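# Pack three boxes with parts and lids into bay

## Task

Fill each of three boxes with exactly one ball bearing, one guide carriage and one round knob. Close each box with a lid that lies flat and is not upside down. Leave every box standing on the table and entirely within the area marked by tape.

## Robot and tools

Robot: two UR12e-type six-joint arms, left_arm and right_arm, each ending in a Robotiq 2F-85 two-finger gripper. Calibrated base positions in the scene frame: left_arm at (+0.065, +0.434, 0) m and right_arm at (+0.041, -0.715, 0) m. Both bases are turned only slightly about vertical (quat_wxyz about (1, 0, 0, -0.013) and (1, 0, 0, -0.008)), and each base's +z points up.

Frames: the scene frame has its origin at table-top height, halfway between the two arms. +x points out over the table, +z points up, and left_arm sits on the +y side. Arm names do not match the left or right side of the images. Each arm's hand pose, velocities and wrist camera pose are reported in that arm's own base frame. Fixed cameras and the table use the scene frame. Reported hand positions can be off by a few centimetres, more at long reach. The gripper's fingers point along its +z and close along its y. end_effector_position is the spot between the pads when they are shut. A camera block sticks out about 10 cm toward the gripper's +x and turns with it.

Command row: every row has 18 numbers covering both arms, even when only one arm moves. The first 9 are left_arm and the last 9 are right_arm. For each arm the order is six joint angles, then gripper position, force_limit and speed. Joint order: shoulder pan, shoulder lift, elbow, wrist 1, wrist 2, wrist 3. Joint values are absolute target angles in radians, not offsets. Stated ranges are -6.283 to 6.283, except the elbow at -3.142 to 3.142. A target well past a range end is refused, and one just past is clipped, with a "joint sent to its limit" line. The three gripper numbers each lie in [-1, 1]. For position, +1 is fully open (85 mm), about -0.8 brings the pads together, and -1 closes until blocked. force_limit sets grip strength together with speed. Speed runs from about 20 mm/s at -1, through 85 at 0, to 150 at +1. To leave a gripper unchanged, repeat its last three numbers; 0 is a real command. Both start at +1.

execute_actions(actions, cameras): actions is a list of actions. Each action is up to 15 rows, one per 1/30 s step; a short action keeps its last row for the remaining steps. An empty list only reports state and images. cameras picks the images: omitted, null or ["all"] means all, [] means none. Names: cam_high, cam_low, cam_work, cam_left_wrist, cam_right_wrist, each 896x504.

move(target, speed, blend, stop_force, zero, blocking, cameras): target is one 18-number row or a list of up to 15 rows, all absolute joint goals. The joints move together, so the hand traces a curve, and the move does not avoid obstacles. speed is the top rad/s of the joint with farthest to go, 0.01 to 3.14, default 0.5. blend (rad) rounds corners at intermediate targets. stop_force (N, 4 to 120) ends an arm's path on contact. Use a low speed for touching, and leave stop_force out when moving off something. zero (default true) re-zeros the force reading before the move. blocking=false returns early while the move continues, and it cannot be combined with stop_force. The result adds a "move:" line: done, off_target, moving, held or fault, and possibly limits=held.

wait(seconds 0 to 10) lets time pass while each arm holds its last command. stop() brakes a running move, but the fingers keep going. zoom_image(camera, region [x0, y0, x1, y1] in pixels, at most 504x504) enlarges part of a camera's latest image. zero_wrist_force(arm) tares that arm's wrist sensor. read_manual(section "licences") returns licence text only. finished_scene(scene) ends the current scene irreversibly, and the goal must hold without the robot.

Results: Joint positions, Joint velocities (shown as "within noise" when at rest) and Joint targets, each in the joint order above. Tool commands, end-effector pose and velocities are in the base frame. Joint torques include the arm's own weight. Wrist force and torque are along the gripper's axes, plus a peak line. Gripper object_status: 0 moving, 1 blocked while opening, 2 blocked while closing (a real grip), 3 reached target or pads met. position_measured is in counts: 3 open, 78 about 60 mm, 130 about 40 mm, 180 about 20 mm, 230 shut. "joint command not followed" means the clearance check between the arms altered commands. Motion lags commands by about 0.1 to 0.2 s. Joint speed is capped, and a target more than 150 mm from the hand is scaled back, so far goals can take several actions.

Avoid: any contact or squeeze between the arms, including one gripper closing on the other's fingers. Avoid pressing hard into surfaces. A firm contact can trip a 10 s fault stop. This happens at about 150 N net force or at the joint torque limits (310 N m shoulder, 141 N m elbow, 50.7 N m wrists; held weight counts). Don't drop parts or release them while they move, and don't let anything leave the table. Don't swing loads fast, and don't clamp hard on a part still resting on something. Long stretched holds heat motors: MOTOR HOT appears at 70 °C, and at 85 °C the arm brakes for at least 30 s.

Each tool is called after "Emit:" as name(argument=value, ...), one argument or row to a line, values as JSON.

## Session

Emit:
execute_actions(
  actions=[],
)

Scene clock: 0.00 s.
left_arm: end_effector_position=(+0.6864, -0.7638, +0.1407) position_measured=3 object_status=3 end_effector_quat_wxyz=(-0.515, +0.061, +0.829, -0.209) | right_arm: end_effector_position=(+0.2047, +0.3787, +0.1217) position_measured=3 object_status=3 end_effector_quat_wxyz=(+0.052, +0.760, -0.607, +0.229)
Joint positions: left_arm=[-0.781 -0.56 0.859 -1.032 -2.534 -0.178] | right_arm=[4.819 -1.43 -2.405 -1.284 1.323 -0.065]
Joint velocities: within noise
Joint torques (N m): no reading
Wrist force (N): no reading
Wrist torque (N m): no reading
Wrist force, peak (N): no reading
Joint targets: left_arm=[-0.781 -0.560 0.859 -1.032 -2.534 -0.178] | right_arm=[4.819 -1.430 -2.405 -1.284 1.323 -0.065]
Tool commands: left_gripper/position=+1.0 left_gripper/force_limit=+1.0 left_gripper/speed=+1.0 right_gripper/position=+1.0 right_gripper/force_limit=+1.0 right_gripper/speed=+1.0
camera_calibration:
cam_left_wrist: T_world_to_cam=[[-0.0912383, 0.91734, -0.387509, 0.825134], [0.743296, -0.196229, -0.639535, -0.550677], [-0.662712, -0.346384, -0.663951, 0.410716], [0, 0, 0, 1]] pos_world=[0.756786, -0.722722, 0.240264]
cam_right_wrist: T_world_to_cam=[[-0.953768, -0.247624, -0.170322, 0.315456], [-0.231242, 0.966611, -0.110405, -0.286748], [0.191974, -0.0659153, -0.979184, 0.231881], [0, 0, 0, 1]] pos_world=[0.190048, 0.370572, 0.249125]

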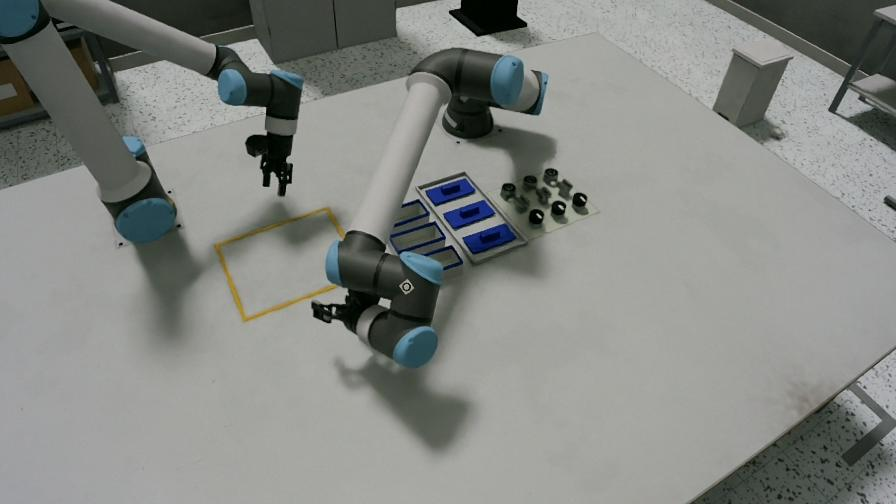

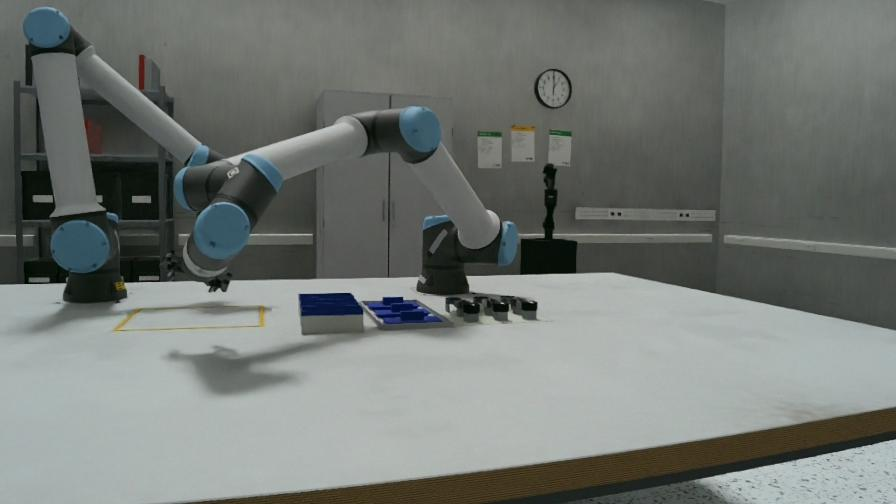

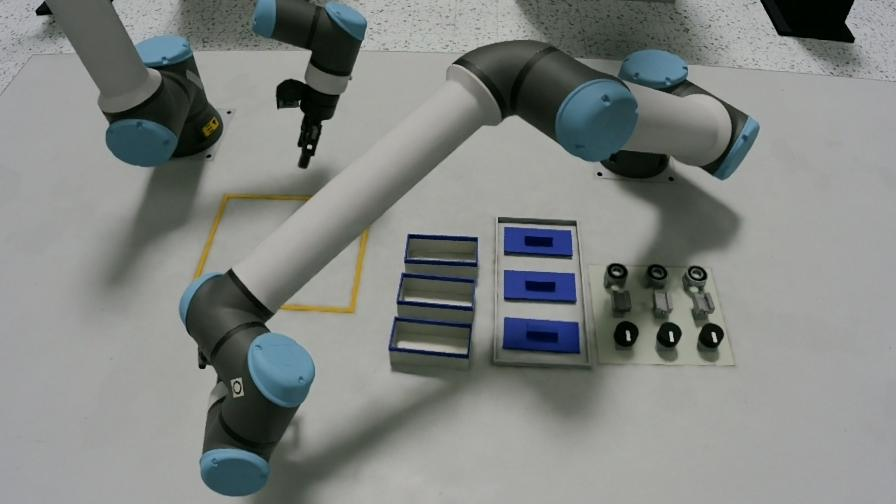

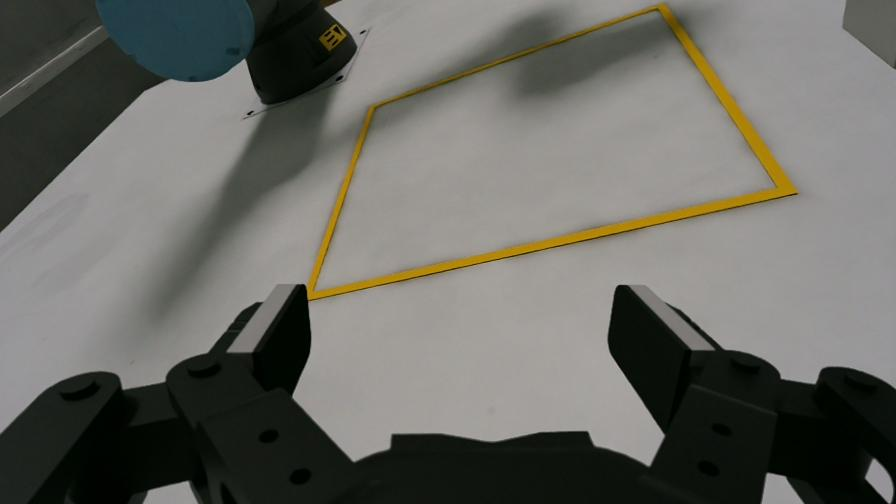

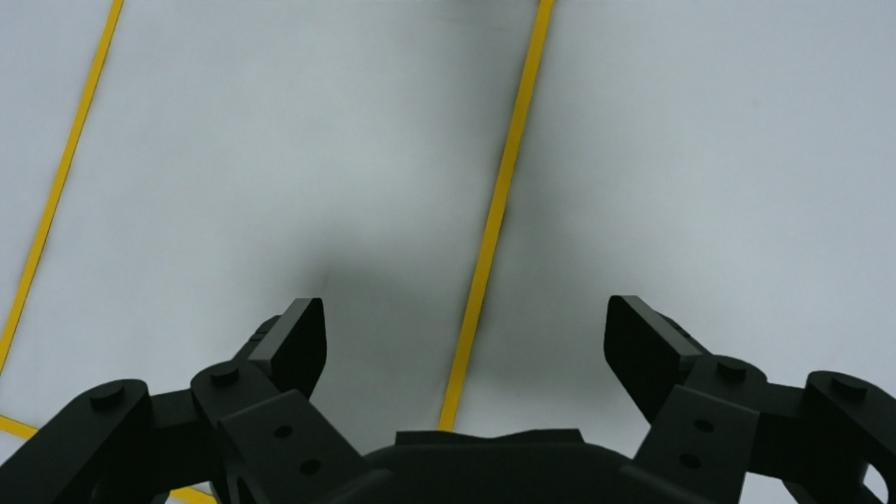

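Emit:
move(
  target=[
    [-0.4559,-2.0364,2.3832,-1.9176,-1.5708,-0.4819,1,1,1,4.819,-1.43,-2.405,-1.284,1.323,-0.065,1,1,1],
    [-0.4559,-2.0364,2.3832,-1.9176,-1.5708,-0.4819,0.36,-0.6,0,2.84,-1.29,-2.2,-1.25,1.5,-0.065,1,0,0],
  ],
  speed=[0.6,0.8],
  cameras=["cam_left_wrist","cam_work"],
)

Scene clock: 18.80 s.
left_arm: end_effector_position=(+0.4199, -0.0119, +0.2500) position_measured=84 object_status=0 end_effector_quat_wxyz=(+0.000, -0.013, +1.000, +0.000) | right_arm: end_effector_position=(+0.4001, -0.3279, +0.2879) position_measured=3 object_status=3 end_effector_quat_wxyz=(-0.020, +0.117, +0.992, -0.032)
Joint positions: left_arm=[-0.456 -2.036 2.383 -1.918 -1.571 -0.482] | right_arm=[2.84 -1.29 -2.2 -1.25 1.5 -0.065]
Joint velocities: within noise
Joint torques (N m): left_arm=[14.79 -18.33 -40.86 -3.83 2 -3.27] | right_arm=[-8.96 37.66 57.56 7.96 2.23 2.9]
Wrist force (N): left_arm=[-0.7 -0.2 -1.3] | right_arm=[0.2 0.7 0.4]
Wrist torque (N m): left_arm=[-0.01 0.05 0.06] | right_arm=[0.08 -0.04 0.01]
Wrist force, peak (N): left_arm=[-3.4 -1.6 1.8] | right_arm=[2.3 -2.9 0.2]
Joint targets: left_arm=[-0.456 -2.036 2.383 -1.918 -1.571 -0.482] | right_arm=[2.840 -1.290 -2.200 -1.250 1.500 -0.065]
move: done
camera_calibration:
cam_left_wrist: T_world_to_cam=[[-0.0369452, 0.998789, 0.0324819, 0.0267506], [0.935288, 0.0231119, 0.353133, -0.461293], [0.351954, 0.0434264, -0.935009, 0.213437], [0, 0, 0, 1]] pos_world=[0.35731, -0.0253257, 0.361594]
Images, in order (width x height): cam_work 896x504, cam_left_wrist 896x504.

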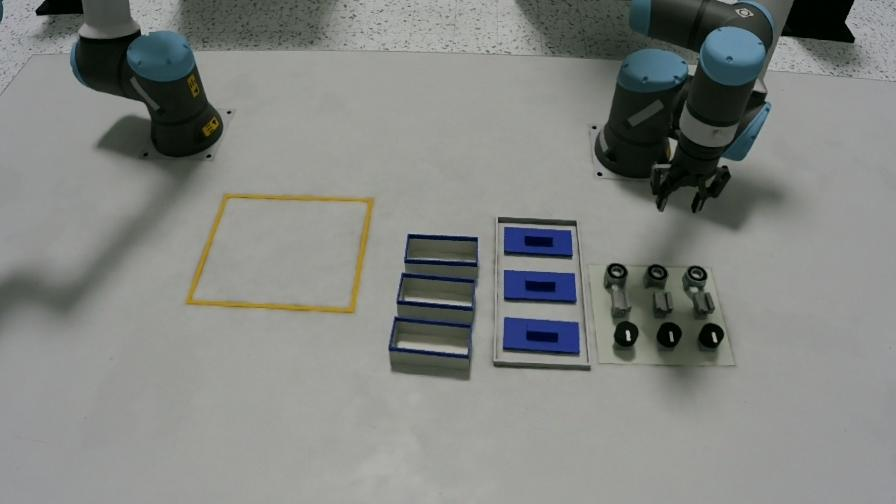

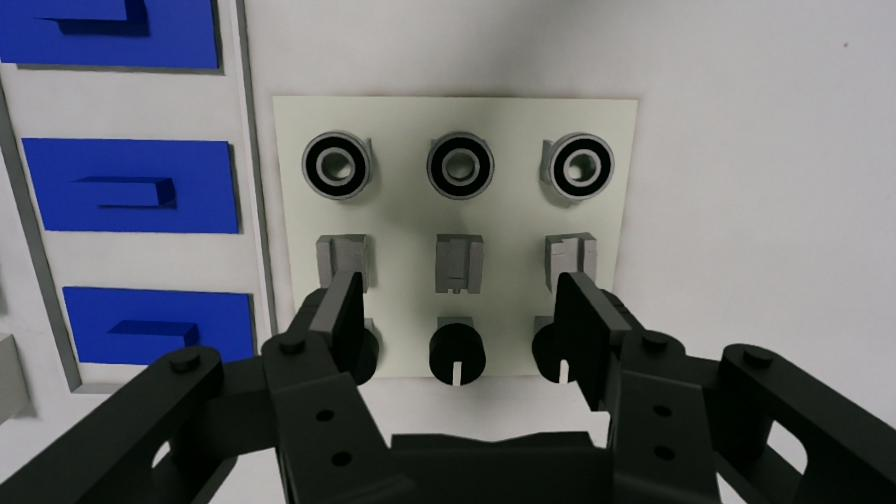

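Emit:
zoom_image(
  camera="cam_left_wrist",
  region=[290, 120, 640, 400],
)

Scaled by 1.440 from the camera's 896x504 image, which has a finer 1280x720 frame.

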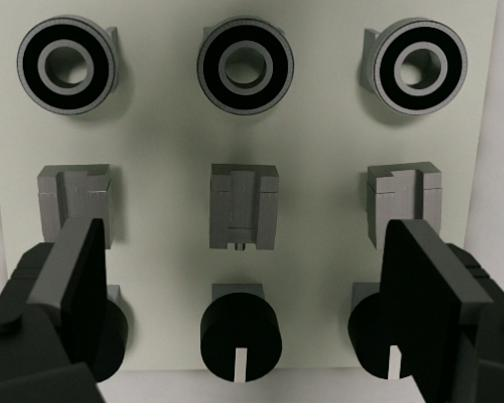

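Emit:
move(
  target=[-1.0683,-1.4574,1.9208,-2.0342,-1.5708,-2.6651,0.36,-0.6,0,2.84,-1.29,-2.2,-1.25,1.5,-0.065,1,0,0],
  speed=1.2,
  cameras=["cam_left_wrist"],
)

Scene clock: 40.03 s.
left_arm: end_effector_position=(+0.4900, -0.5299, +0.2501) position_measured=84 object_status=3 end_effector_quat_wxyz=(+0.000, +0.716, -0.698, +0.000) | right_arm: end_effector_position=(+0.4001, -0.3279, +0.2879) position_measured=3 object_status=3 end_effector_quat_wxyz=(-0.020, +0.117, +0.992, -0.032)
Joint positions: left_arm=[-1.068 -1.457 1.921 -2.034 -1.571 -2.665] | right_arm=[2.84 -1.29 -2.2 -1.25 1.5 -0.065]
Joint velocities: within noise
Joint torques (N m): left_arm=[-18.16 -39.6 -54.59 -5.86 0.84 -3.33] | right_arm=[-4.76 36.71 46.19 4.31 0.95 2.89]
Wrist force (N): left_arm=[-1.0 0.1 -1.0] | right_arm=[0.8 0.9 1.0]
Wrist torque (N m): left_arm=[0.01 0.11 0.17] | right_arm=[0.13 -0.14 0.00]
Wrist force, peak (N): left_arm=[-1.0 -0.4 -1.7] | right_arm=[0.1 1.2 1.0]
Joint targets: left_arm=[-1.068 -1.457 1.921 -2.034 -1.571 -2.665] | right_arm=[2.840 -1.290 -2.200 -1.250 1.500 -0.065]
move: done
camera_calibration:
cam_left_wrist: T_world_to_cam=[[-0.998796, -0.0368177, 0.0324215, 0.469179], [-0.0230142, 0.935293, 0.353126, 0.438012], [-0.0433249, 0.351955, -0.935014, 0.568525], [0, 0, 0, 1]] pos_world=[0.503326, -0.59249, 0.361694]
Images, in order (width x height): cam_left_wrist 896x504.

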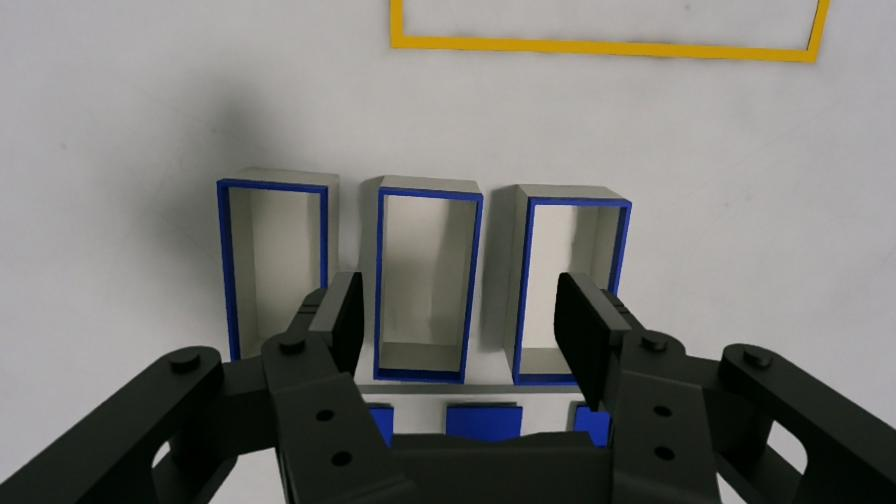

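Emit:
move(
  target=[
    [-0.618,-1.8654,2.5536,-2.259,-1.5708,-0.644,0.36,-0.6,0,2.84,-1.29,-2.2,-1.25,1.5,-0.065,1,0,0],
    [-0.618,-1.6979,2.6289,-2.5018,-1.5708,-0.644,0.36,-0.6,0,2.84,-1.29,-2.2,-1.25,1.5,-0.065,1,0,0],
  ],
  speed=[1.0,0.3],
  cameras=["cam_left_wrist"],
)

Scene clock: 89.70 s.
left_arm: end_effector_position=(+0.4134, -0.0802, +0.0461) position_measured=84 object_status=3 end_effector_quat_wxyz=(+0.000, -0.013, +1.000, +0.000) | right_arm: end_effector_position=(+0.4001, -0.3279, +0.2879) position_measured=3 object_status=3 end_effector_quat_wxyz=(-0.020, +0.117, +0.992, -0.032)
Joint positions: left_arm=[-0.618 -1.698 2.629 -2.502 -1.571 -0.644] | right_arm=[2.84 -1.29 -2.2 -1.25 1.5 -0.065]
Joint velocities: within noise
Joint torques (N m): left_arm=[15.31 -6.2 -18.78 -6.04 -0.35 2.54] | right_arm=[-3.84 37 42.23 1.6 -0.39 2.95]
Wrist force (N): left_arm=[-1.0 -0.2 -1.1] | right_arm=[0.3 0.8 0.5]
Wrist torque (N m): left_arm=[-0.02 0.13 0.16] | right_arm=[0.10 -0.07 0.00]
Wrist force, peak (N): left_arm=[-1.2 -0.2 -1.9] | right_arm=[0.9 0.7 1.2]
Joint targets: left_arm=[-0.618 -1.698 2.629 -2.502 -1.571 -0.644] | right_arm=[2.840 -1.290 -2.200 -1.250 1.500 -0.065]
move: done
camera_calibration:
cam_left_wrist: T_world_to_cam=[[-0.0369429, 0.998789, 0.0324784, 0.101251], [0.935255, 0.0231069, 0.353221, -0.381636], [0.352043, 0.0434245, -0.934976, 0.0280012], [0, 0, 0, 1]] pos_world=[0.35081, -0.0935257, 0.157694]
Images, in order (width x height): cam_left_wrist 896x504.

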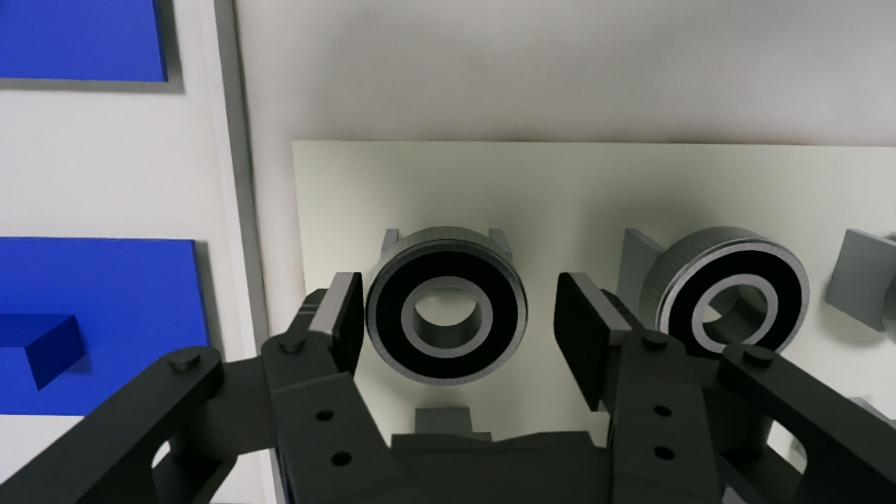

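Emit:
move(
  target=[-0.6338,-1.7046,2.6341,-2.5003,-1.5708,-0.6598,0.36,-0.6,0,2.84,-1.29,-2.2,-1.25,1.5,-0.065,1,0,0],
  speed=0.3,
  cameras=["cam_left_wrist"],
)

Emit:
move(
  target=[-0.6338,-1.7046,2.6341,-2.5003,-1.5708,-0.6598,-1,-0.6,-1,2.84,-1.29,-2.2,-1.25,1.5,-0.065,1,0,0],
  cameras=["cam_left_wrist"],
)

Scene clock: 109.43 s.
left_arm: end_effector_position=(+0.4094, -0.0847, +0.0460) position_measured=84 object_status=3 end_effector_quat_wxyz=(+0.000, -0.013, +1.000, +0.000) | right_arm: end_effector_position=(+0.4001, -0.3279, +0.2879) position_measured=3 object_status=3 end_effector_quat_wxyz=(-0.020, +0.117, +0.992, -0.032)
Joint positions: left_arm=[-0.634 -1.705 2.634 -2.5 -1.571 -0.66] | right_arm=[2.84 -1.29 -2.2 -1.25 1.5 -0.065]
Joint velocities: within noise
Joint torques (N m): left_arm=[-17.44 -31.74 -18.7 -2.35 -0.47 -3.28] | right_arm=[-2.65 34.98 43.33 2.08 -0.09 2.86]
Wrist force (N): left_arm=[-0.7 -0.3 -0.9] | right_arm=[0.6 0.7 0.7]
Wrist torque (N m): left_arm=[-0.03 0.08 0.17] | right_arm=[0.09 -0.11 0.01]
Wrist force, peak (N): left_arm=[-0.8 -0.7 -1.6] | right_arm=[0.3 0.9 1.4]
Joint targets: left_arm=[-0.634 -1.705 2.634 -2.500 -1.571 -0.660] | right_arm=[2.840 -1.290 -2.200 -1.250 1.500 -0.065]
move: done
camera_calibration:
cam_left_wrist: T_world_to_cam=[[-0.0369452, 0.998789, 0.0324819, 0.105601], [0.935288, 0.0231119, 0.353133, -0.377753], [0.351954, 0.0434264, -0.935009, 0.0295475], [0, 0, 0, 1]] pos_world=[0.34681, -0.0980257, 0.157594]
Images, in order (width x height): cam_left_wrist 896x504.

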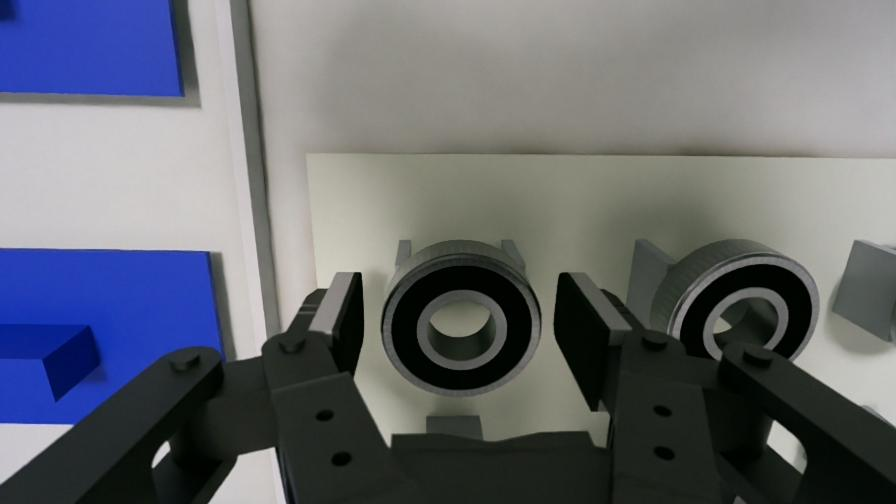

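Scene clock: 110.33 s.
left_arm: end_effector_position=(+0.4094, -0.0847, +0.0460) position_measured=115 object_status=0 end_effector_quat_wxyz=(+0.000, -0.013, +1.000, +0.000) | right_arm: end_effector_position=(+0.4001, -0.3279, +0.2879) position_measured=3 object_status=3 end_effector_quat_wxyz=(-0.020, +0.117, +0.992, -0.032)
Joint positions: left_arm=[-0.634 -1.705 2.634 -2.5 -1.571 -0.66] | right_arm=[2.84 -1.29 -2.2 -1.25 1.5 -0.065]
Joint velocities: within noise
Joint torques (N m): left_arm=[-15.63 -25.7 -21.64 -3.45 -0.19 -3.31] | right_arm=[-0.32 34.6 43.5 2.17 -0.13 2.88]
Wrist force (N): left_arm=[0.4 0.2 -8.9] | right_arm=[0.6 0.6 0.4]
Wrist torque (N m): left_arm=[-0.08 0.03 0.17] | right_arm=[0.07 -0.10 0.01]
Wrist force, peak (N): left_arm=[-0.2 -0.2 -10.1] | right_arm=[0.8 0.9 0.8]
Joint targets: left_arm=[-0.634 -1.705 2.634 -2.500 -1.571 -0.660] | right_arm=[2.840 -1.290 -2.200 -1.250 1.500 -0.065]
move: done
camera_calibration:
cam_left_wrist: T_world_to_cam=[[-0.0369452, 0.998789, 0.0324819, 0.105601], [0.935288, 0.0231119, 0.353133, -0.377753], [0.351954, 0.0434264, -0.935009, 0.0295475], [0, 0, 0, 1]] pos_world=[0.34681, -0.0980257, 0.157594]
Images, in order (width x height): cam_left_wrist 896x504.

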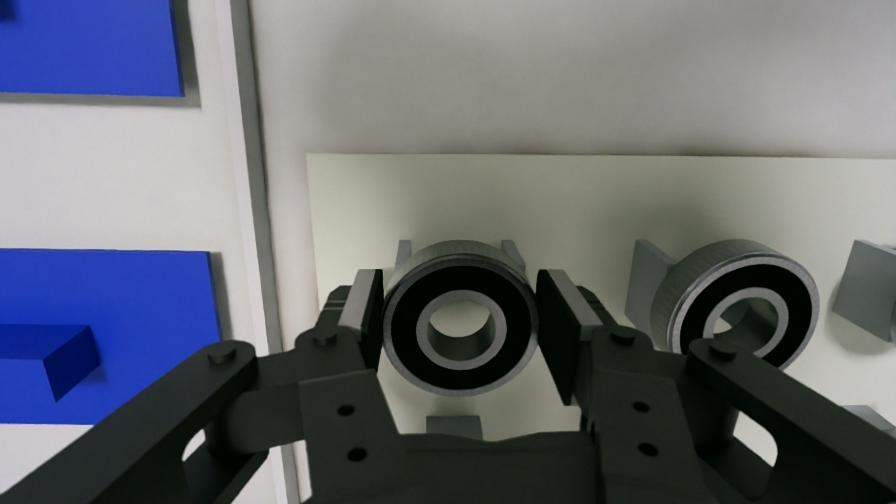

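Emit:
move(
  target=[
    [-0.6338,-1.8731,2.558,-2.2557,-1.5708,-0.6598,-1,-0.6,-1,2.84,-1.29,-2.2,-1.25,1.5,-0.065,1,0,0],
    [-0.8599,-1.2995,1.9968,-2.2681,-1.5708,-0.8179,-1,-0.6,-1,2.84,-1.29,-2.2,-1.25,1.5,-0.065,1,0,0],
  ],
  speed=[0.3,0.6],
  blend=[0.03,0],
  cameras=["cam_left_wrist"],
)

Scene clock: 118.87 s.
left_arm: end_effector_position=(+0.6032, -0.4335, +0.1201) position_measured=115 object_status=2 end_effector_quat_wxyz=(+0.000, +0.021, +1.000, +0.000) | right_arm: end_effector_position=(+0.4001, -0.3279, +0.2879) position_measured=3 object_status=3 end_effector_quat_wxyz=(-0.020, +0.117, +0.992, -0.032)
Joint positions: left_arm=[-0.86 -1.3 1.997 -2.268 -1.571 -0.818] | right_arm=[2.84 -1.29 -2.2 -1.25 1.5 -0.065]
Joint velocities: within noise
Joint torques (N m): left_arm=[-18.94 -47.87 -48.85 -5.56 -0.56 -3.43] | right_arm=[2.11 33.91 44.83 2.66 -0.36 2.74]
Wrist force (N): left_arm=[-0.5 -0.9 0.6] | right_arm=[0.3 0.7 0.8]
Wrist torque (N m): left_arm=[-0.14 0.07 0.21] | right_arm=[0.09 -0.06 0.01]
Wrist force, peak (N): left_arm=[0.1 0.4 -10.1] | right_arm=[0.5 0.8 1.2]
Joint targets: left_arm=[-0.860 -1.300 1.997 -2.268 -1.571 -0.818] | right_arm=[2.840 -1.290 -2.200 -1.250 1.500 -0.065]
move: done
camera_calibration:
cam_left_wrist: T_world_to_cam=[[0.0309033, 0.998995, 0.0324534, 0.417955], [0.934693, -0.0403868, 0.353154, -0.60425], [0.35411, 0.0194203, -0.935002, 0.03408], [0, 0, 0, 1]] pos_world=[0.539804, -0.442601, 0.231694]
Images, in order (width x height): cam_left_wrist 896x504.

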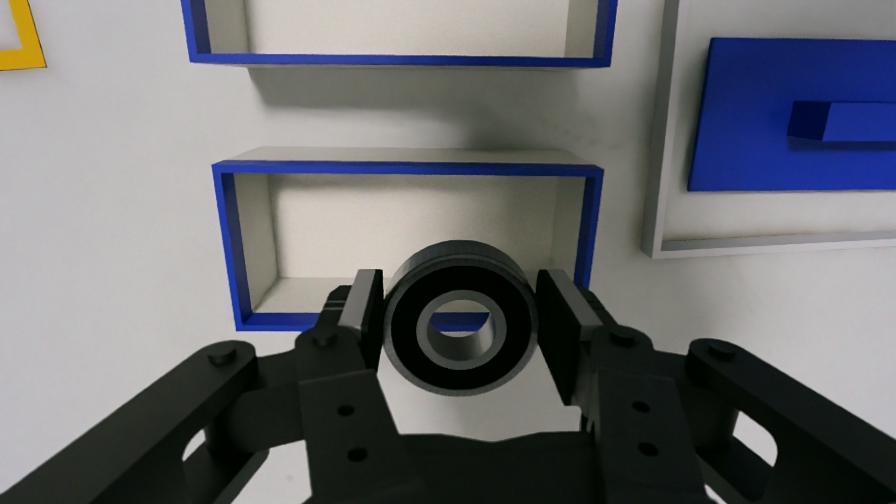

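Emit:
move(
  target=[
    [-0.8548,-1.2921,1.9867,-2.2654,-1.5708,-0.8128,-1,-0.6,-1,2.84,-1.29,-2.2,-1.25,1.5,-0.065,1,0,0],
    [-0.8548,-1.2281,2.0154,-2.3581,-1.5708,-0.8128,-1,-0.6,-1,2.84,-1.29,-2.2,-1.25,1.5,-0.065,1,0,0],
  ],
  speed=[0.1,0.12],
  cameras=["cam_left_wrist"],
)

Emit:
move(
  target=[-0.8548,-1.1642,2.0414,-2.448,-1.5708,-0.8128,-1,-0.6,-1,2.84,-1.29,-2.2,-1.25,1.5,-0.065,1,0,0],
  speed=0.04,
  stop_force=7,
  cameras=["cam_left_wrist"],
)

Scene clock: 129.47 s.
left_arm: end_effector_position=(+0.6100, -0.4358, +0.0690) position_measured=115 object_status=2 end_effector_quat_wxyz=(+0.000, +0.021, +1.000, +0.000) | right_arm: end_effector_position=(+0.4001, -0.3279, +0.2879) position_measured=3 object_status=3 end_effector_quat_wxyz=(-0.020, +0.117, +0.992, -0.032)
Joint positions: left_arm=[-0.855 -1.228 2.015 -2.358 -1.571 -0.813] | right_arm=[2.84 -1.29 -2.2 -1.25 1.5 -0.065]
Joint velocities: within noise
Joint torques (N m): left_arm=[17.23 -51.12 -23.42 -6 -0.33 2.83] | right_arm=[4.73 33.36 45.55 2.43 -0.38 2.96]
Wrist force (N): left_arm=[-0.8 -0.3 -0.2] | right_arm=[0.5 0.3 0.5]
Wrist torque (N m): left_arm=[-0.12 0.12 0.13] | right_arm=[0.01 -0.09 0.00]
Wrist force, peak (N): left_arm=[-1.1 -1.1 -0.8] | right_arm=[0.9 0.9 1.3]
Joint targets: left_arm=[-0.855 -1.228 2.015 -2.358 -1.571 -0.813] | right_arm=[2.840 -1.290 -2.200 -1.250 1.500 -0.065]
move: done
camera_calibration:
cam_left_wrist: T_world_to_cam=[[0.0310311, 0.998993, 0.0323931, 0.421541], [0.934689, -0.0404849, 0.353153, -0.59269], [0.354109, 0.0193187, -0.935004, -0.0161082], [0, 0, 0, 1]] pos_world=[0.546604, -0.4448, 0.180594]
Images, in order (width x height): cam_left_wrist 896x504.

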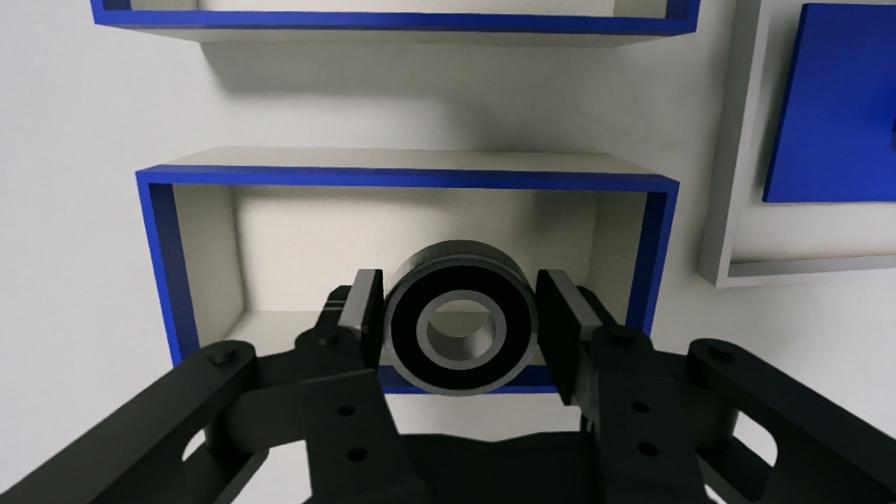

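Scene clock: 132.80 s.
left_arm: end_effector_position=(+0.6091, -0.4348, +0.0244) position_measured=115 object_status=2 end_effector_quat_wxyz=(+0.000, +0.021, +1.000, +0.000) | right_arm: end_effector_position=(+0.4001, -0.3279, +0.2879) position_measured=3 object_status=3 end_effector_quat_wxyz=(-0.020, +0.117, +0.992, -0.032)
Joint positions: left_arm=[-0.855 -1.17 2.039 -2.44 -1.571 -0.813] | right_arm=[2.84 -1.29 -2.2 -1.25 1.5 -0.065]
Joint velocities: within noise
Joint torques (N m): left_arm=[13.48 -81.03 -42.66 -3.41 -0.31 2.8] | right_arm=[2.55 31.35 47.58 3.02 -0.47 2.88]
Wrist force (N): left_arm=[-0.4 -0.8 0.3] | right_arm=[0.4 0.3 0.6]
Wrist torque (N m): left_arm=[-0.18 0.05 0.17] | right_arm=[0.02 -0.08 0.01]
Wrist force, peak (N): left_arm=[-0.5 0.7 -22.7] | right_arm=[0.8 1.2 0.9]
Joint targets: left_arm=[-0.855 -1.170 2.039 -2.440 -1.571 -0.813] | right_arm=[2.840 -1.290 -2.200 -1.250 1.500 -0.065]
move: contact (left_arm)
camera_calibration:
cam_left_wrist: T_world_to_cam=[[0.0310311, 0.998993, 0.0323931, 0.422111], [0.934689, -0.0404849, 0.353153, -0.576155], [0.354109, 0.0193187, -0.935004, -0.0575435], [0, 0, 0, 1]] pos_world=[0.545804, -0.4439, 0.135994]
Images, in order (width x height): cam_left_wrist 896x504.

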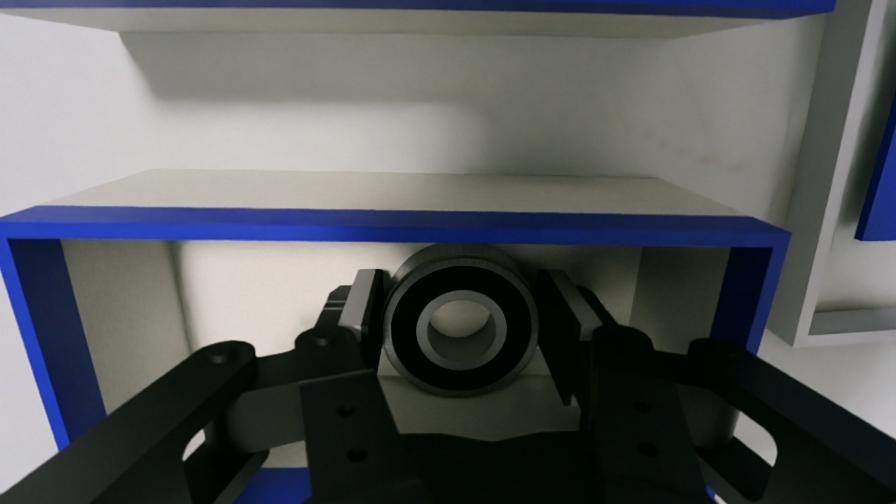

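Emit:
move(
  target=[
    [-0.8548,-1.17,2.039,-2.44,-1.5708,-0.8128,0.2,-0.6,-1,2.84,-1.29,-2.2,-1.25,1.5,-0.065,1,0,0],
    [-0.8548,-1.2281,2.0154,-2.3581,-1.5708,-0.8128,0.2,-0.6,-1,2.84,-1.29,-2.2,-1.25,1.5,-0.065,1,0,0],
    [-0.8548,-1.2921,1.9867,-2.2654,-1.5708,-0.8128,0.2,-0.6,-1,2.84,-1.29,-2.2,-1.25,1.5,-0.065,1,0,0],
    [-0.4555,-1.576,2.3258,-2.3206,-1.5708,-0.4815,0.2,-0.6,-1,2.84,-1.29,-2.2,-1.25,1.5,-0.065,1,0,0],
    [-0.4555,-1.576,2.3258,-2.3206,-1.5708,-0.4815,0.36,-0.6,0,2.84,-1.29,-2.2,-1.25,1.5,-0.065,1,0,0],
  ],
  speed=[0.05,0.2,0.3,0.7,0.5],
  blend=[0,0.01,0.03,0,0],
  cameras=["cam_left_wrist"],
)

Scene clock: 141.57 s.
left_arm: end_effector_position=(+0.5570, -0.0789, +0.1200) position_measured=84 object_status=0 end_effector_quat_wxyz=(+0.000, -0.013, +1.000, +0.000) | right_arm: end_effector_position=(+0.4001, -0.3279, +0.2879) position_measured=3 object_status=3 end_effector_quat_wxyz=(-0.020, +0.117, +0.992, -0.032)
Joint positions: left_arm=[-0.456 -1.576 2.326 -2.321 -1.571 -0.481] | right_arm=[2.84 -1.29 -2.2 -1.25 1.5 -0.065]
Joint velocities: within noise
Joint torques (N m): left_arm=[16.35 -47.89 -25.13 -5.19 -0.07 2.59] | right_arm=[3.26 33.81 47.48 3.51 -0.78 2.56]
Wrist force (N): left_arm=[-0.8 -0.6 -1.0] | right_arm=[0.2 0.5 1.1]
Wrist torque (N m): left_arm=[-0.09 0.11 0.12] | right_arm=[0.06 -0.04 0.01]
Wrist force, peak (N): left_arm=[-0.5 -6.3 -2.7] | right_arm=[0.4 1.2 1.2]
Joint targets: left_arm=[-0.455 -1.576 2.326 -2.321 -1.571 -0.482] | right_arm=[2.840 -1.290 -2.200 -1.250 1.500 -0.065]
move: done
camera_calibration:
cam_left_wrist: T_world_to_cam=[[-0.0369452, 0.998789, 0.0324819, 0.102857], [0.935288, 0.0231119, 0.353133, -0.542067], [0.351954, 0.0434264, -0.935009, 0.0465378], [0, 0, 0, 1]] pos_world=[0.49441, -0.0922257, 0.231594]
Images, in order (width x height): cam_left_wrist 896x504.

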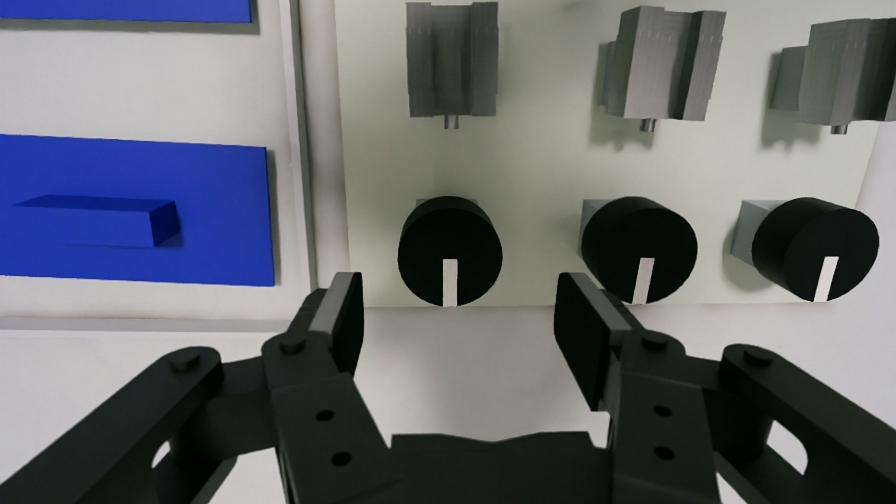

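Emit:
move(
  target=[-0.4532,-1.4567,2.3703,-2.4844,-1.5708,-0.4792,0.36,-0.6,0,2.84,-1.29,-2.2,-1.25,1.5,-0.065,1,0,0],
  speed=0.25,
  cameras=["cam_left_wrist"],
)

Emit:
move(
  target=[-0.4532,-1.4567,2.3703,-2.4844,-1.5708,-0.4792,-1,-0.6,-1,2.84,-1.29,-2.2,-1.25,1.5,-0.065,1,0,0],
  cameras=["cam_left_wrist"],
)

Scene clock: 149.40 s.
left_arm: end_effector_position=(+0.5606, -0.0793, +0.0531) position_measured=84 object_status=3 end_effector_quat_wxyz=(+0.000, -0.013, +1.000, +0.000) | right_arm: end_effector_position=(+0.4001, -0.3279, +0.2879) position_measured=3 object_status=3 end_effector_quat_wxyz=(-0.020, +0.117, +0.992, -0.032)
Joint positions: left_arm=[-0.453 -1.457 2.37 -2.484 -1.571 -0.479] | right_arm=[2.84 -1.29 -2.2 -1.25 1.5 -0.065]
Joint velocities: within noise
Joint torques (N m): left_arm=[17.16 -27.41 -18.99 -5.66 -0.1 2.74] | right_arm=[4.06 28.71 48.91 3.39 -0.33 2.64]
Wrist force (N): left_arm=[-0.5 -0.3 -1.0] | right_arm=[0.4 0.7 1.0]
Wrist torque (N m): left_arm=[-0.02 0.02 0.15] | right_arm=[0.09 -0.08 0.01]
Wrist force, peak (N): left_arm=[-0.5 -0.6 -2.6] | right_arm=[0.7 1.0 1.2]
Joint targets: left_arm=[-0.453 -1.457 2.370 -2.484 -1.571 -0.479] | right_arm=[2.840 -1.290 -2.200 -1.250 1.500 -0.065]
move: done
camera_calibration:
cam_left_wrist: T_world_to_cam=[[-0.0369429, 0.998789, 0.0324784, 0.105566], [0.935255, 0.0231069, 0.353221, -0.521893], [0.352043, 0.0434245, -0.934976, -0.0173489], [0, 0, 0, 1]] pos_world=[0.49811, -0.0926257, 0.164694]
Images, in order (width x height): cam_left_wrist 896x504.

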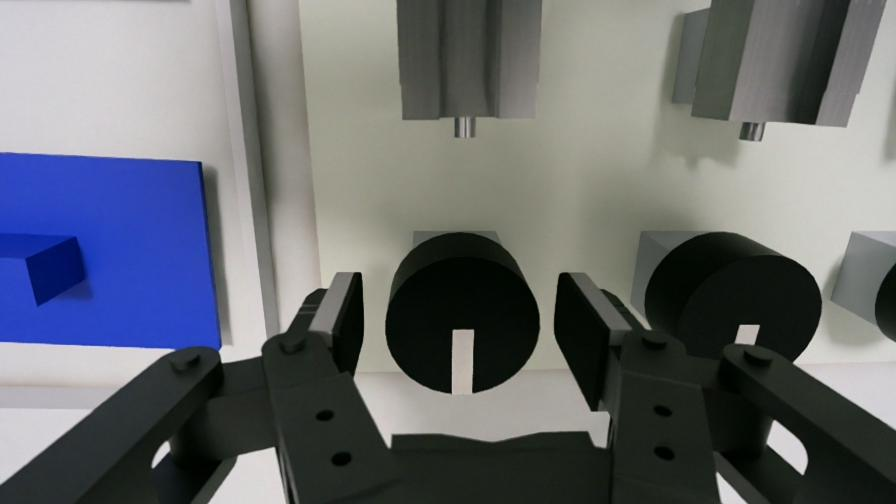

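Scene clock: 150.47 s.
left_arm: end_effector_position=(+0.5606, -0.0793, +0.0530) position_measured=122 object_status=0 end_effector_quat_wxyz=(+0.000, -0.013, +1.000, +0.000) | right_arm: end_effector_position=(+0.4001, -0.3279, +0.2879) position_measured=3 object_status=3 end_effector_quat_wxyz=(-0.020, +0.117, +0.992, -0.032)
Joint positions: left_arm=[-0.453 -1.457 2.37 -2.484 -1.571 -0.479] | right_arm=[2.84 -1.29 -2.2 -1.25 1.5 -0.065]
Joint velocities: within noise
Joint torques (N m): left_arm=[15.46 -28.43 -21.78 -4.5 -0.2 2.76] | right_arm=[4.75 33.64 50.05 4 -0.39 2.79]
Wrist force (N): left_arm=[4.2 1.5 -18.9] | right_arm=[0.4 0.7 0.9]
Wrist torque (N m): left_arm=[-0.07 0.06 0.14] | right_arm=[0.09 -0.08 0.01]
Wrist force, peak (N): left_arm=[3.8 1.3 -19.3] | right_arm=[0.6 0.7 1.2]
Joint targets: left_arm=[-0.453 -1.457 2.370 -2.484 -1.571 -0.479] | right_arm=[2.840 -1.290 -2.200 -1.250 1.500 -0.065]
move: done
camera_calibration:
cam_left_wrist: T_world_to_cam=[[-0.0369429, 0.998789, 0.0324784, 0.105566], [0.935255, 0.0231069, 0.353221, -0.521764], [0.352043, 0.0434245, -0.934976, -0.0174072], [0, 0, 0, 1]] pos_world=[0.49801, -0.0926257, 0.164594]
Images, in order (width x height): cam_left_wrist 896x504.

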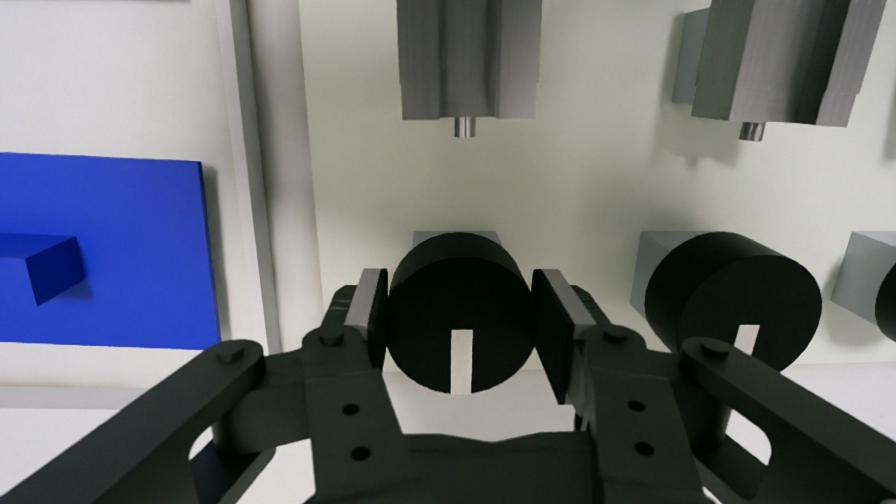

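Emit:
move(
  target=[
    [-0.4532,-1.5699,2.3195,-2.3204,-1.5708,-0.4792,-1,-0.6,-1,2.84,-1.29,-2.2,-1.25,1.5,-0.065,1,0,0],
    [-0.8991,-1.257,1.9373,-2.2511,-1.5708,-0.8571,-1,-0.6,-1,2.84,-1.29,-2.2,-1.25,1.5,-0.065,1,0,0],
    [-0.8991,-1.1553,1.9843,-2.3998,-1.5708,-0.8571,-1,-0.6,-1,2.84,-1.29,-2.2,-1.25,1.5,-0.065,1,0,0],
  ],
  speed=[0.3,0.6,0.12],
  blend=[0.03,0.01,0],
  cameras=["cam_left_wrist"],
)

Scene clock: 162.00 s.
left_arm: end_effector_position=(+0.6051, -0.4813, +0.0360) position_measured=122 object_status=2 end_effector_quat_wxyz=(+0.000, +0.021, +1.000, +0.000) | right_arm: end_effector_position=(+0.4001, -0.3279, +0.2879) position_measured=3 object_status=3 end_effector_quat_wxyz=(-0.020, +0.117, +0.992, -0.032)
Joint positions: left_arm=[-0.899 -1.155 1.984 -2.4 -1.571 -0.857] | right_arm=[2.84 -1.29 -2.2 -1.25 1.5 -0.065]
Joint velocities: within noise
Joint torques (N m): left_arm=[-16.24 -56.74 -21.39 -5.54 -0.25 -3.43] | right_arm=[2.31 28.7 50.64 4.23 -0.2 2.67]
Wrist force (N): left_arm=[-0.6 -0.3 -0.5] | right_arm=[0.5 0.8 0.6]
Wrist torque (N m): left_arm=[-0.05 0.06 0.17] | right_arm=[0.10 -0.08 0.01]
Wrist force, peak (N): left_arm=[4.9 1.3 -19.3] | right_arm=[1.0 0.7 1.1]
Joint targets: left_arm=[-0.899 -1.155 1.984 -2.400 -1.571 -0.857] | right_arm=[2.840 -1.290 -2.200 -1.250 1.500 -0.065]
move: done
camera_calibration:
cam_left_wrist: T_world_to_cam=[[0.0310311, 0.998993, 0.0323931, 0.468313], [0.934689, -0.0404849, 0.353153, -0.578395], [0.354109, 0.0193187, -0.935004, -0.0443827], [0, 0, 0, 1]] pos_world=[0.541804, -0.4904, 0.147594]
Images, in order (width x height): cam_left_wrist 896x504.

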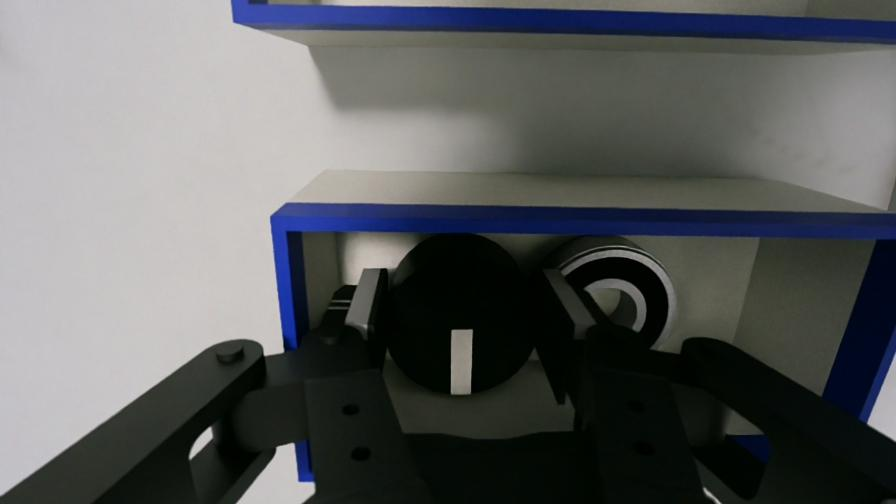

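Emit:
move(
  target=[-0.8991,-1.1475,1.987,-2.4103,-1.5708,-0.8571,-1,-0.6,-1,2.84,-1.29,-2.2,-1.25,1.5,-0.065,1,0,0],
  speed=0.03,
  stop_force=6,
  cameras=[],
)

Scene clock: 166.47 s.
left_arm: end_effector_position=(+0.6051, -0.4813, +0.0343) position_measured=122 object_status=2 end_effector_quat_wxyz=(+0.000, +0.021, +1.000, +0.000) | right_arm: end_effector_position=(+0.4001, -0.3279, +0.2879) position_measured=3 object_status=3 end_effector_quat_wxyz=(-0.020, +0.117, +0.992, -0.032)
Joint positions: left_arm=[-0.899 -1.153 1.985 -2.403 -1.571 -0.857] | right_arm=[2.84 -1.29 -2.2 -1.25 1.5 -0.065]
Joint velocities: within noise
Joint torques (N m): left_arm=[-12.73 -74.93 -39.72 -2.6 -0.41 -3.03] | right_arm=[4.74 31.34 50.47 4.65 -0.48 2.43]
Wrist force (N): left_arm=[0.3 -1.0 -7.8] | right_arm=[0.3 0.6 0.6]
Wrist torque (N m): left_arm=[-0.27 0.03 0.16] | right_arm=[0.08 -0.06 0.00]
Wrist force, peak (N): left_arm=[1.9 -2.3 -16.5] | right_arm=[0.9 0.6 1.3]
Joint targets: left_arm=[-0.899 -1.153 1.985 -2.403 -1.571 -0.857] | right_arm=[2.840 -1.290 -2.200 -1.250 1.500 -0.065]
move: contact (left_arm)
No camera images: "cameras" was empty.

Emit:
move(
  target=[
    [-0.8991,-1.153,1.985,-2.403,-1.5708,-0.8571,0.12,-0.6,-1,2.84,-1.29,-2.2,-1.25,1.5,-0.065,1,0,0],
    [-0.8991,-1.257,1.9373,-2.2511,-1.5708,-0.8571,0.12,-0.6,-1,2.84,-1.29,-2.2,-1.25,1.5,-0.065,1,0,0],
    [-0.5244,-1.705,2.4416,-2.3074,-1.5708,-0.5504,0.12,-0.6,-1,2.84,-1.29,-2.2,-1.25,1.5,-0.065,1,0,0],
    [-0.5244,-1.5528,2.5073,-2.5253,-1.5708,-0.5504,0.12,-0.6,-1,2.84,-1.29,-2.2,-1.25,1.5,-0.065,1,0,0],
  ],
  speed=[0.05,0.25,0.7,0.25],
  blend=[0,0.02,0.01,0],
  cameras=["cam_left_wrist"],
)

Emit:
move(
  target=[-0.5244,-1.5528,2.5073,-2.5253,-1.5708,-0.5504,-1,-0.6,-1,2.84,-1.29,-2.2,-1.25,1.5,-0.065,1,0,0],
  cameras=["cam_left_wrist"],
)

Scene clock: 174.00 s.
left_arm: end_effector_position=(+0.4865, -0.0802, +0.0430) position_measured=114 object_status=3 end_effector_quat_wxyz=(+0.000, -0.013, +1.000, +0.000) | right_arm: end_effector_position=(+0.4001, -0.3279, +0.2879) position_measured=3 object_status=3 end_effector_quat_wxyz=(-0.020, +0.117, +0.992, -0.032)
Joint positions: left_arm=[-0.524 -1.553 2.507 -2.525 -1.571 -0.55] | right_arm=[2.84 -1.29 -2.2 -1.25 1.5 -0.065]
Joint velocities: within noise
Joint torques (N m): left_arm=[16.77 -19.43 -17.48 -6.07 -0.17 2.64] | right_arm=[4.02 28.86 52.86 4.71 -0.3 2.37]
Wrist force (N): left_arm=[-0.7 -0.2 -0.8] | right_arm=[1.0 0.9 0.9]
Wrist torque (N m): left_arm=[0.00 0.11 0.21] | right_arm=[0.13 -0.17 0.01]
Wrist force, peak (N): left_arm=[0.4 -1.0 -8.9] | right_arm=[0.4 1.1 1.2]
Joint targets: left_arm=[-0.524 -1.553 2.507 -2.525 -1.571 -0.550] | right_arm=[2.840 -1.290 -2.200 -1.250 1.500 -0.065]
move: done
camera_calibration:
cam_left_wrist: T_world_to_cam=[[-0.0369429, 0.998789, 0.0324784, 0.104052], [0.935255, 0.0231069, 0.353221, -0.448908], [0.352043, 0.0434245, -0.934976, -0.000631546], [0, 0, 0, 1]] pos_world=[0.42391, -0.0935257, 0.154594]
Images, in order (width x height): cam_left_wrist 896x504.

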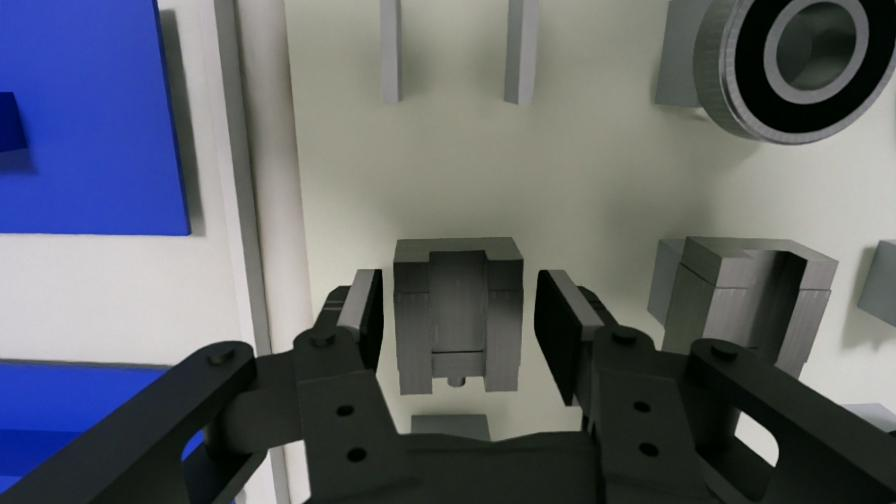

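Scene clock: 174.90 s.
left_arm: end_effector_position=(+0.4865, -0.0802, +0.0430) position_measured=146 object_status=2 end_effector_quat_wxyz=(+0.000, -0.013, +1.000, +0.000) | right_arm: end_effector_position=(+0.4001, -0.3279, +0.2879) position_measured=3 object_status=3 end_effector_quat_wxyz=(-0.020, +0.117, +0.992, -0.032)
Joint positions: left_arm=[-0.524 -1.553 2.507 -2.525 -1.571 -0.55] | right_arm=[2.84 -1.29 -2.2 -1.25 1.5 -0.065]
Joint velocities: within noise
Joint torques (N m): left_arm=[15.52 -17.68 -20.03 -5.21 -0.16 2.65] | right_arm=[3.22 30.03 53.38 5.25 -0.41 2.38]
Wrist force (N): left_arm=[2.5 1.2 -11.8] | right_arm=[-0.2 0.8 0.7]
Wrist torque (N m): left_arm=[-0.03 0.21 0.21] | right_arm=[0.10 0.03 0.00]
Wrist force, peak (N): left_arm=[2.1 1.2 -12.5] | right_arm=[0.6 0.9 1.0]
Joint targets: left_arm=[-0.524 -1.553 2.507 -2.525 -1.571 -0.550] | right_arm=[2.840 -1.290 -2.200 -1.250 1.500 -0.065]
move: done
camera_calibration:
cam_left_wrist: T_world_to_cam=[[-0.0369452, 0.998789, 0.0324819, 0.104052], [0.935288, 0.0231119, 0.353133, -0.448908], [0.351954, 0.0434264, -0.935009, -0.000588676], [0, 0, 0, 1]] pos_world=[0.42391, -0.0935257, 0.154594]
Images, in order (width x height): cam_left_wrist 896x504.

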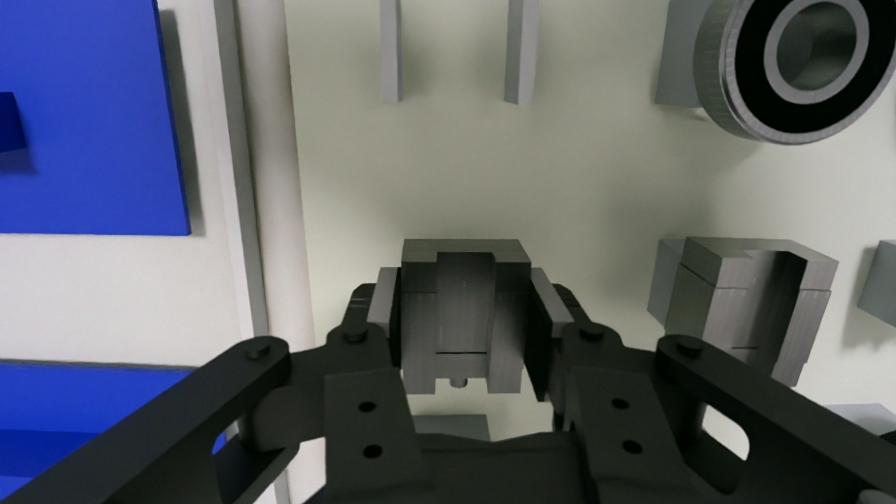

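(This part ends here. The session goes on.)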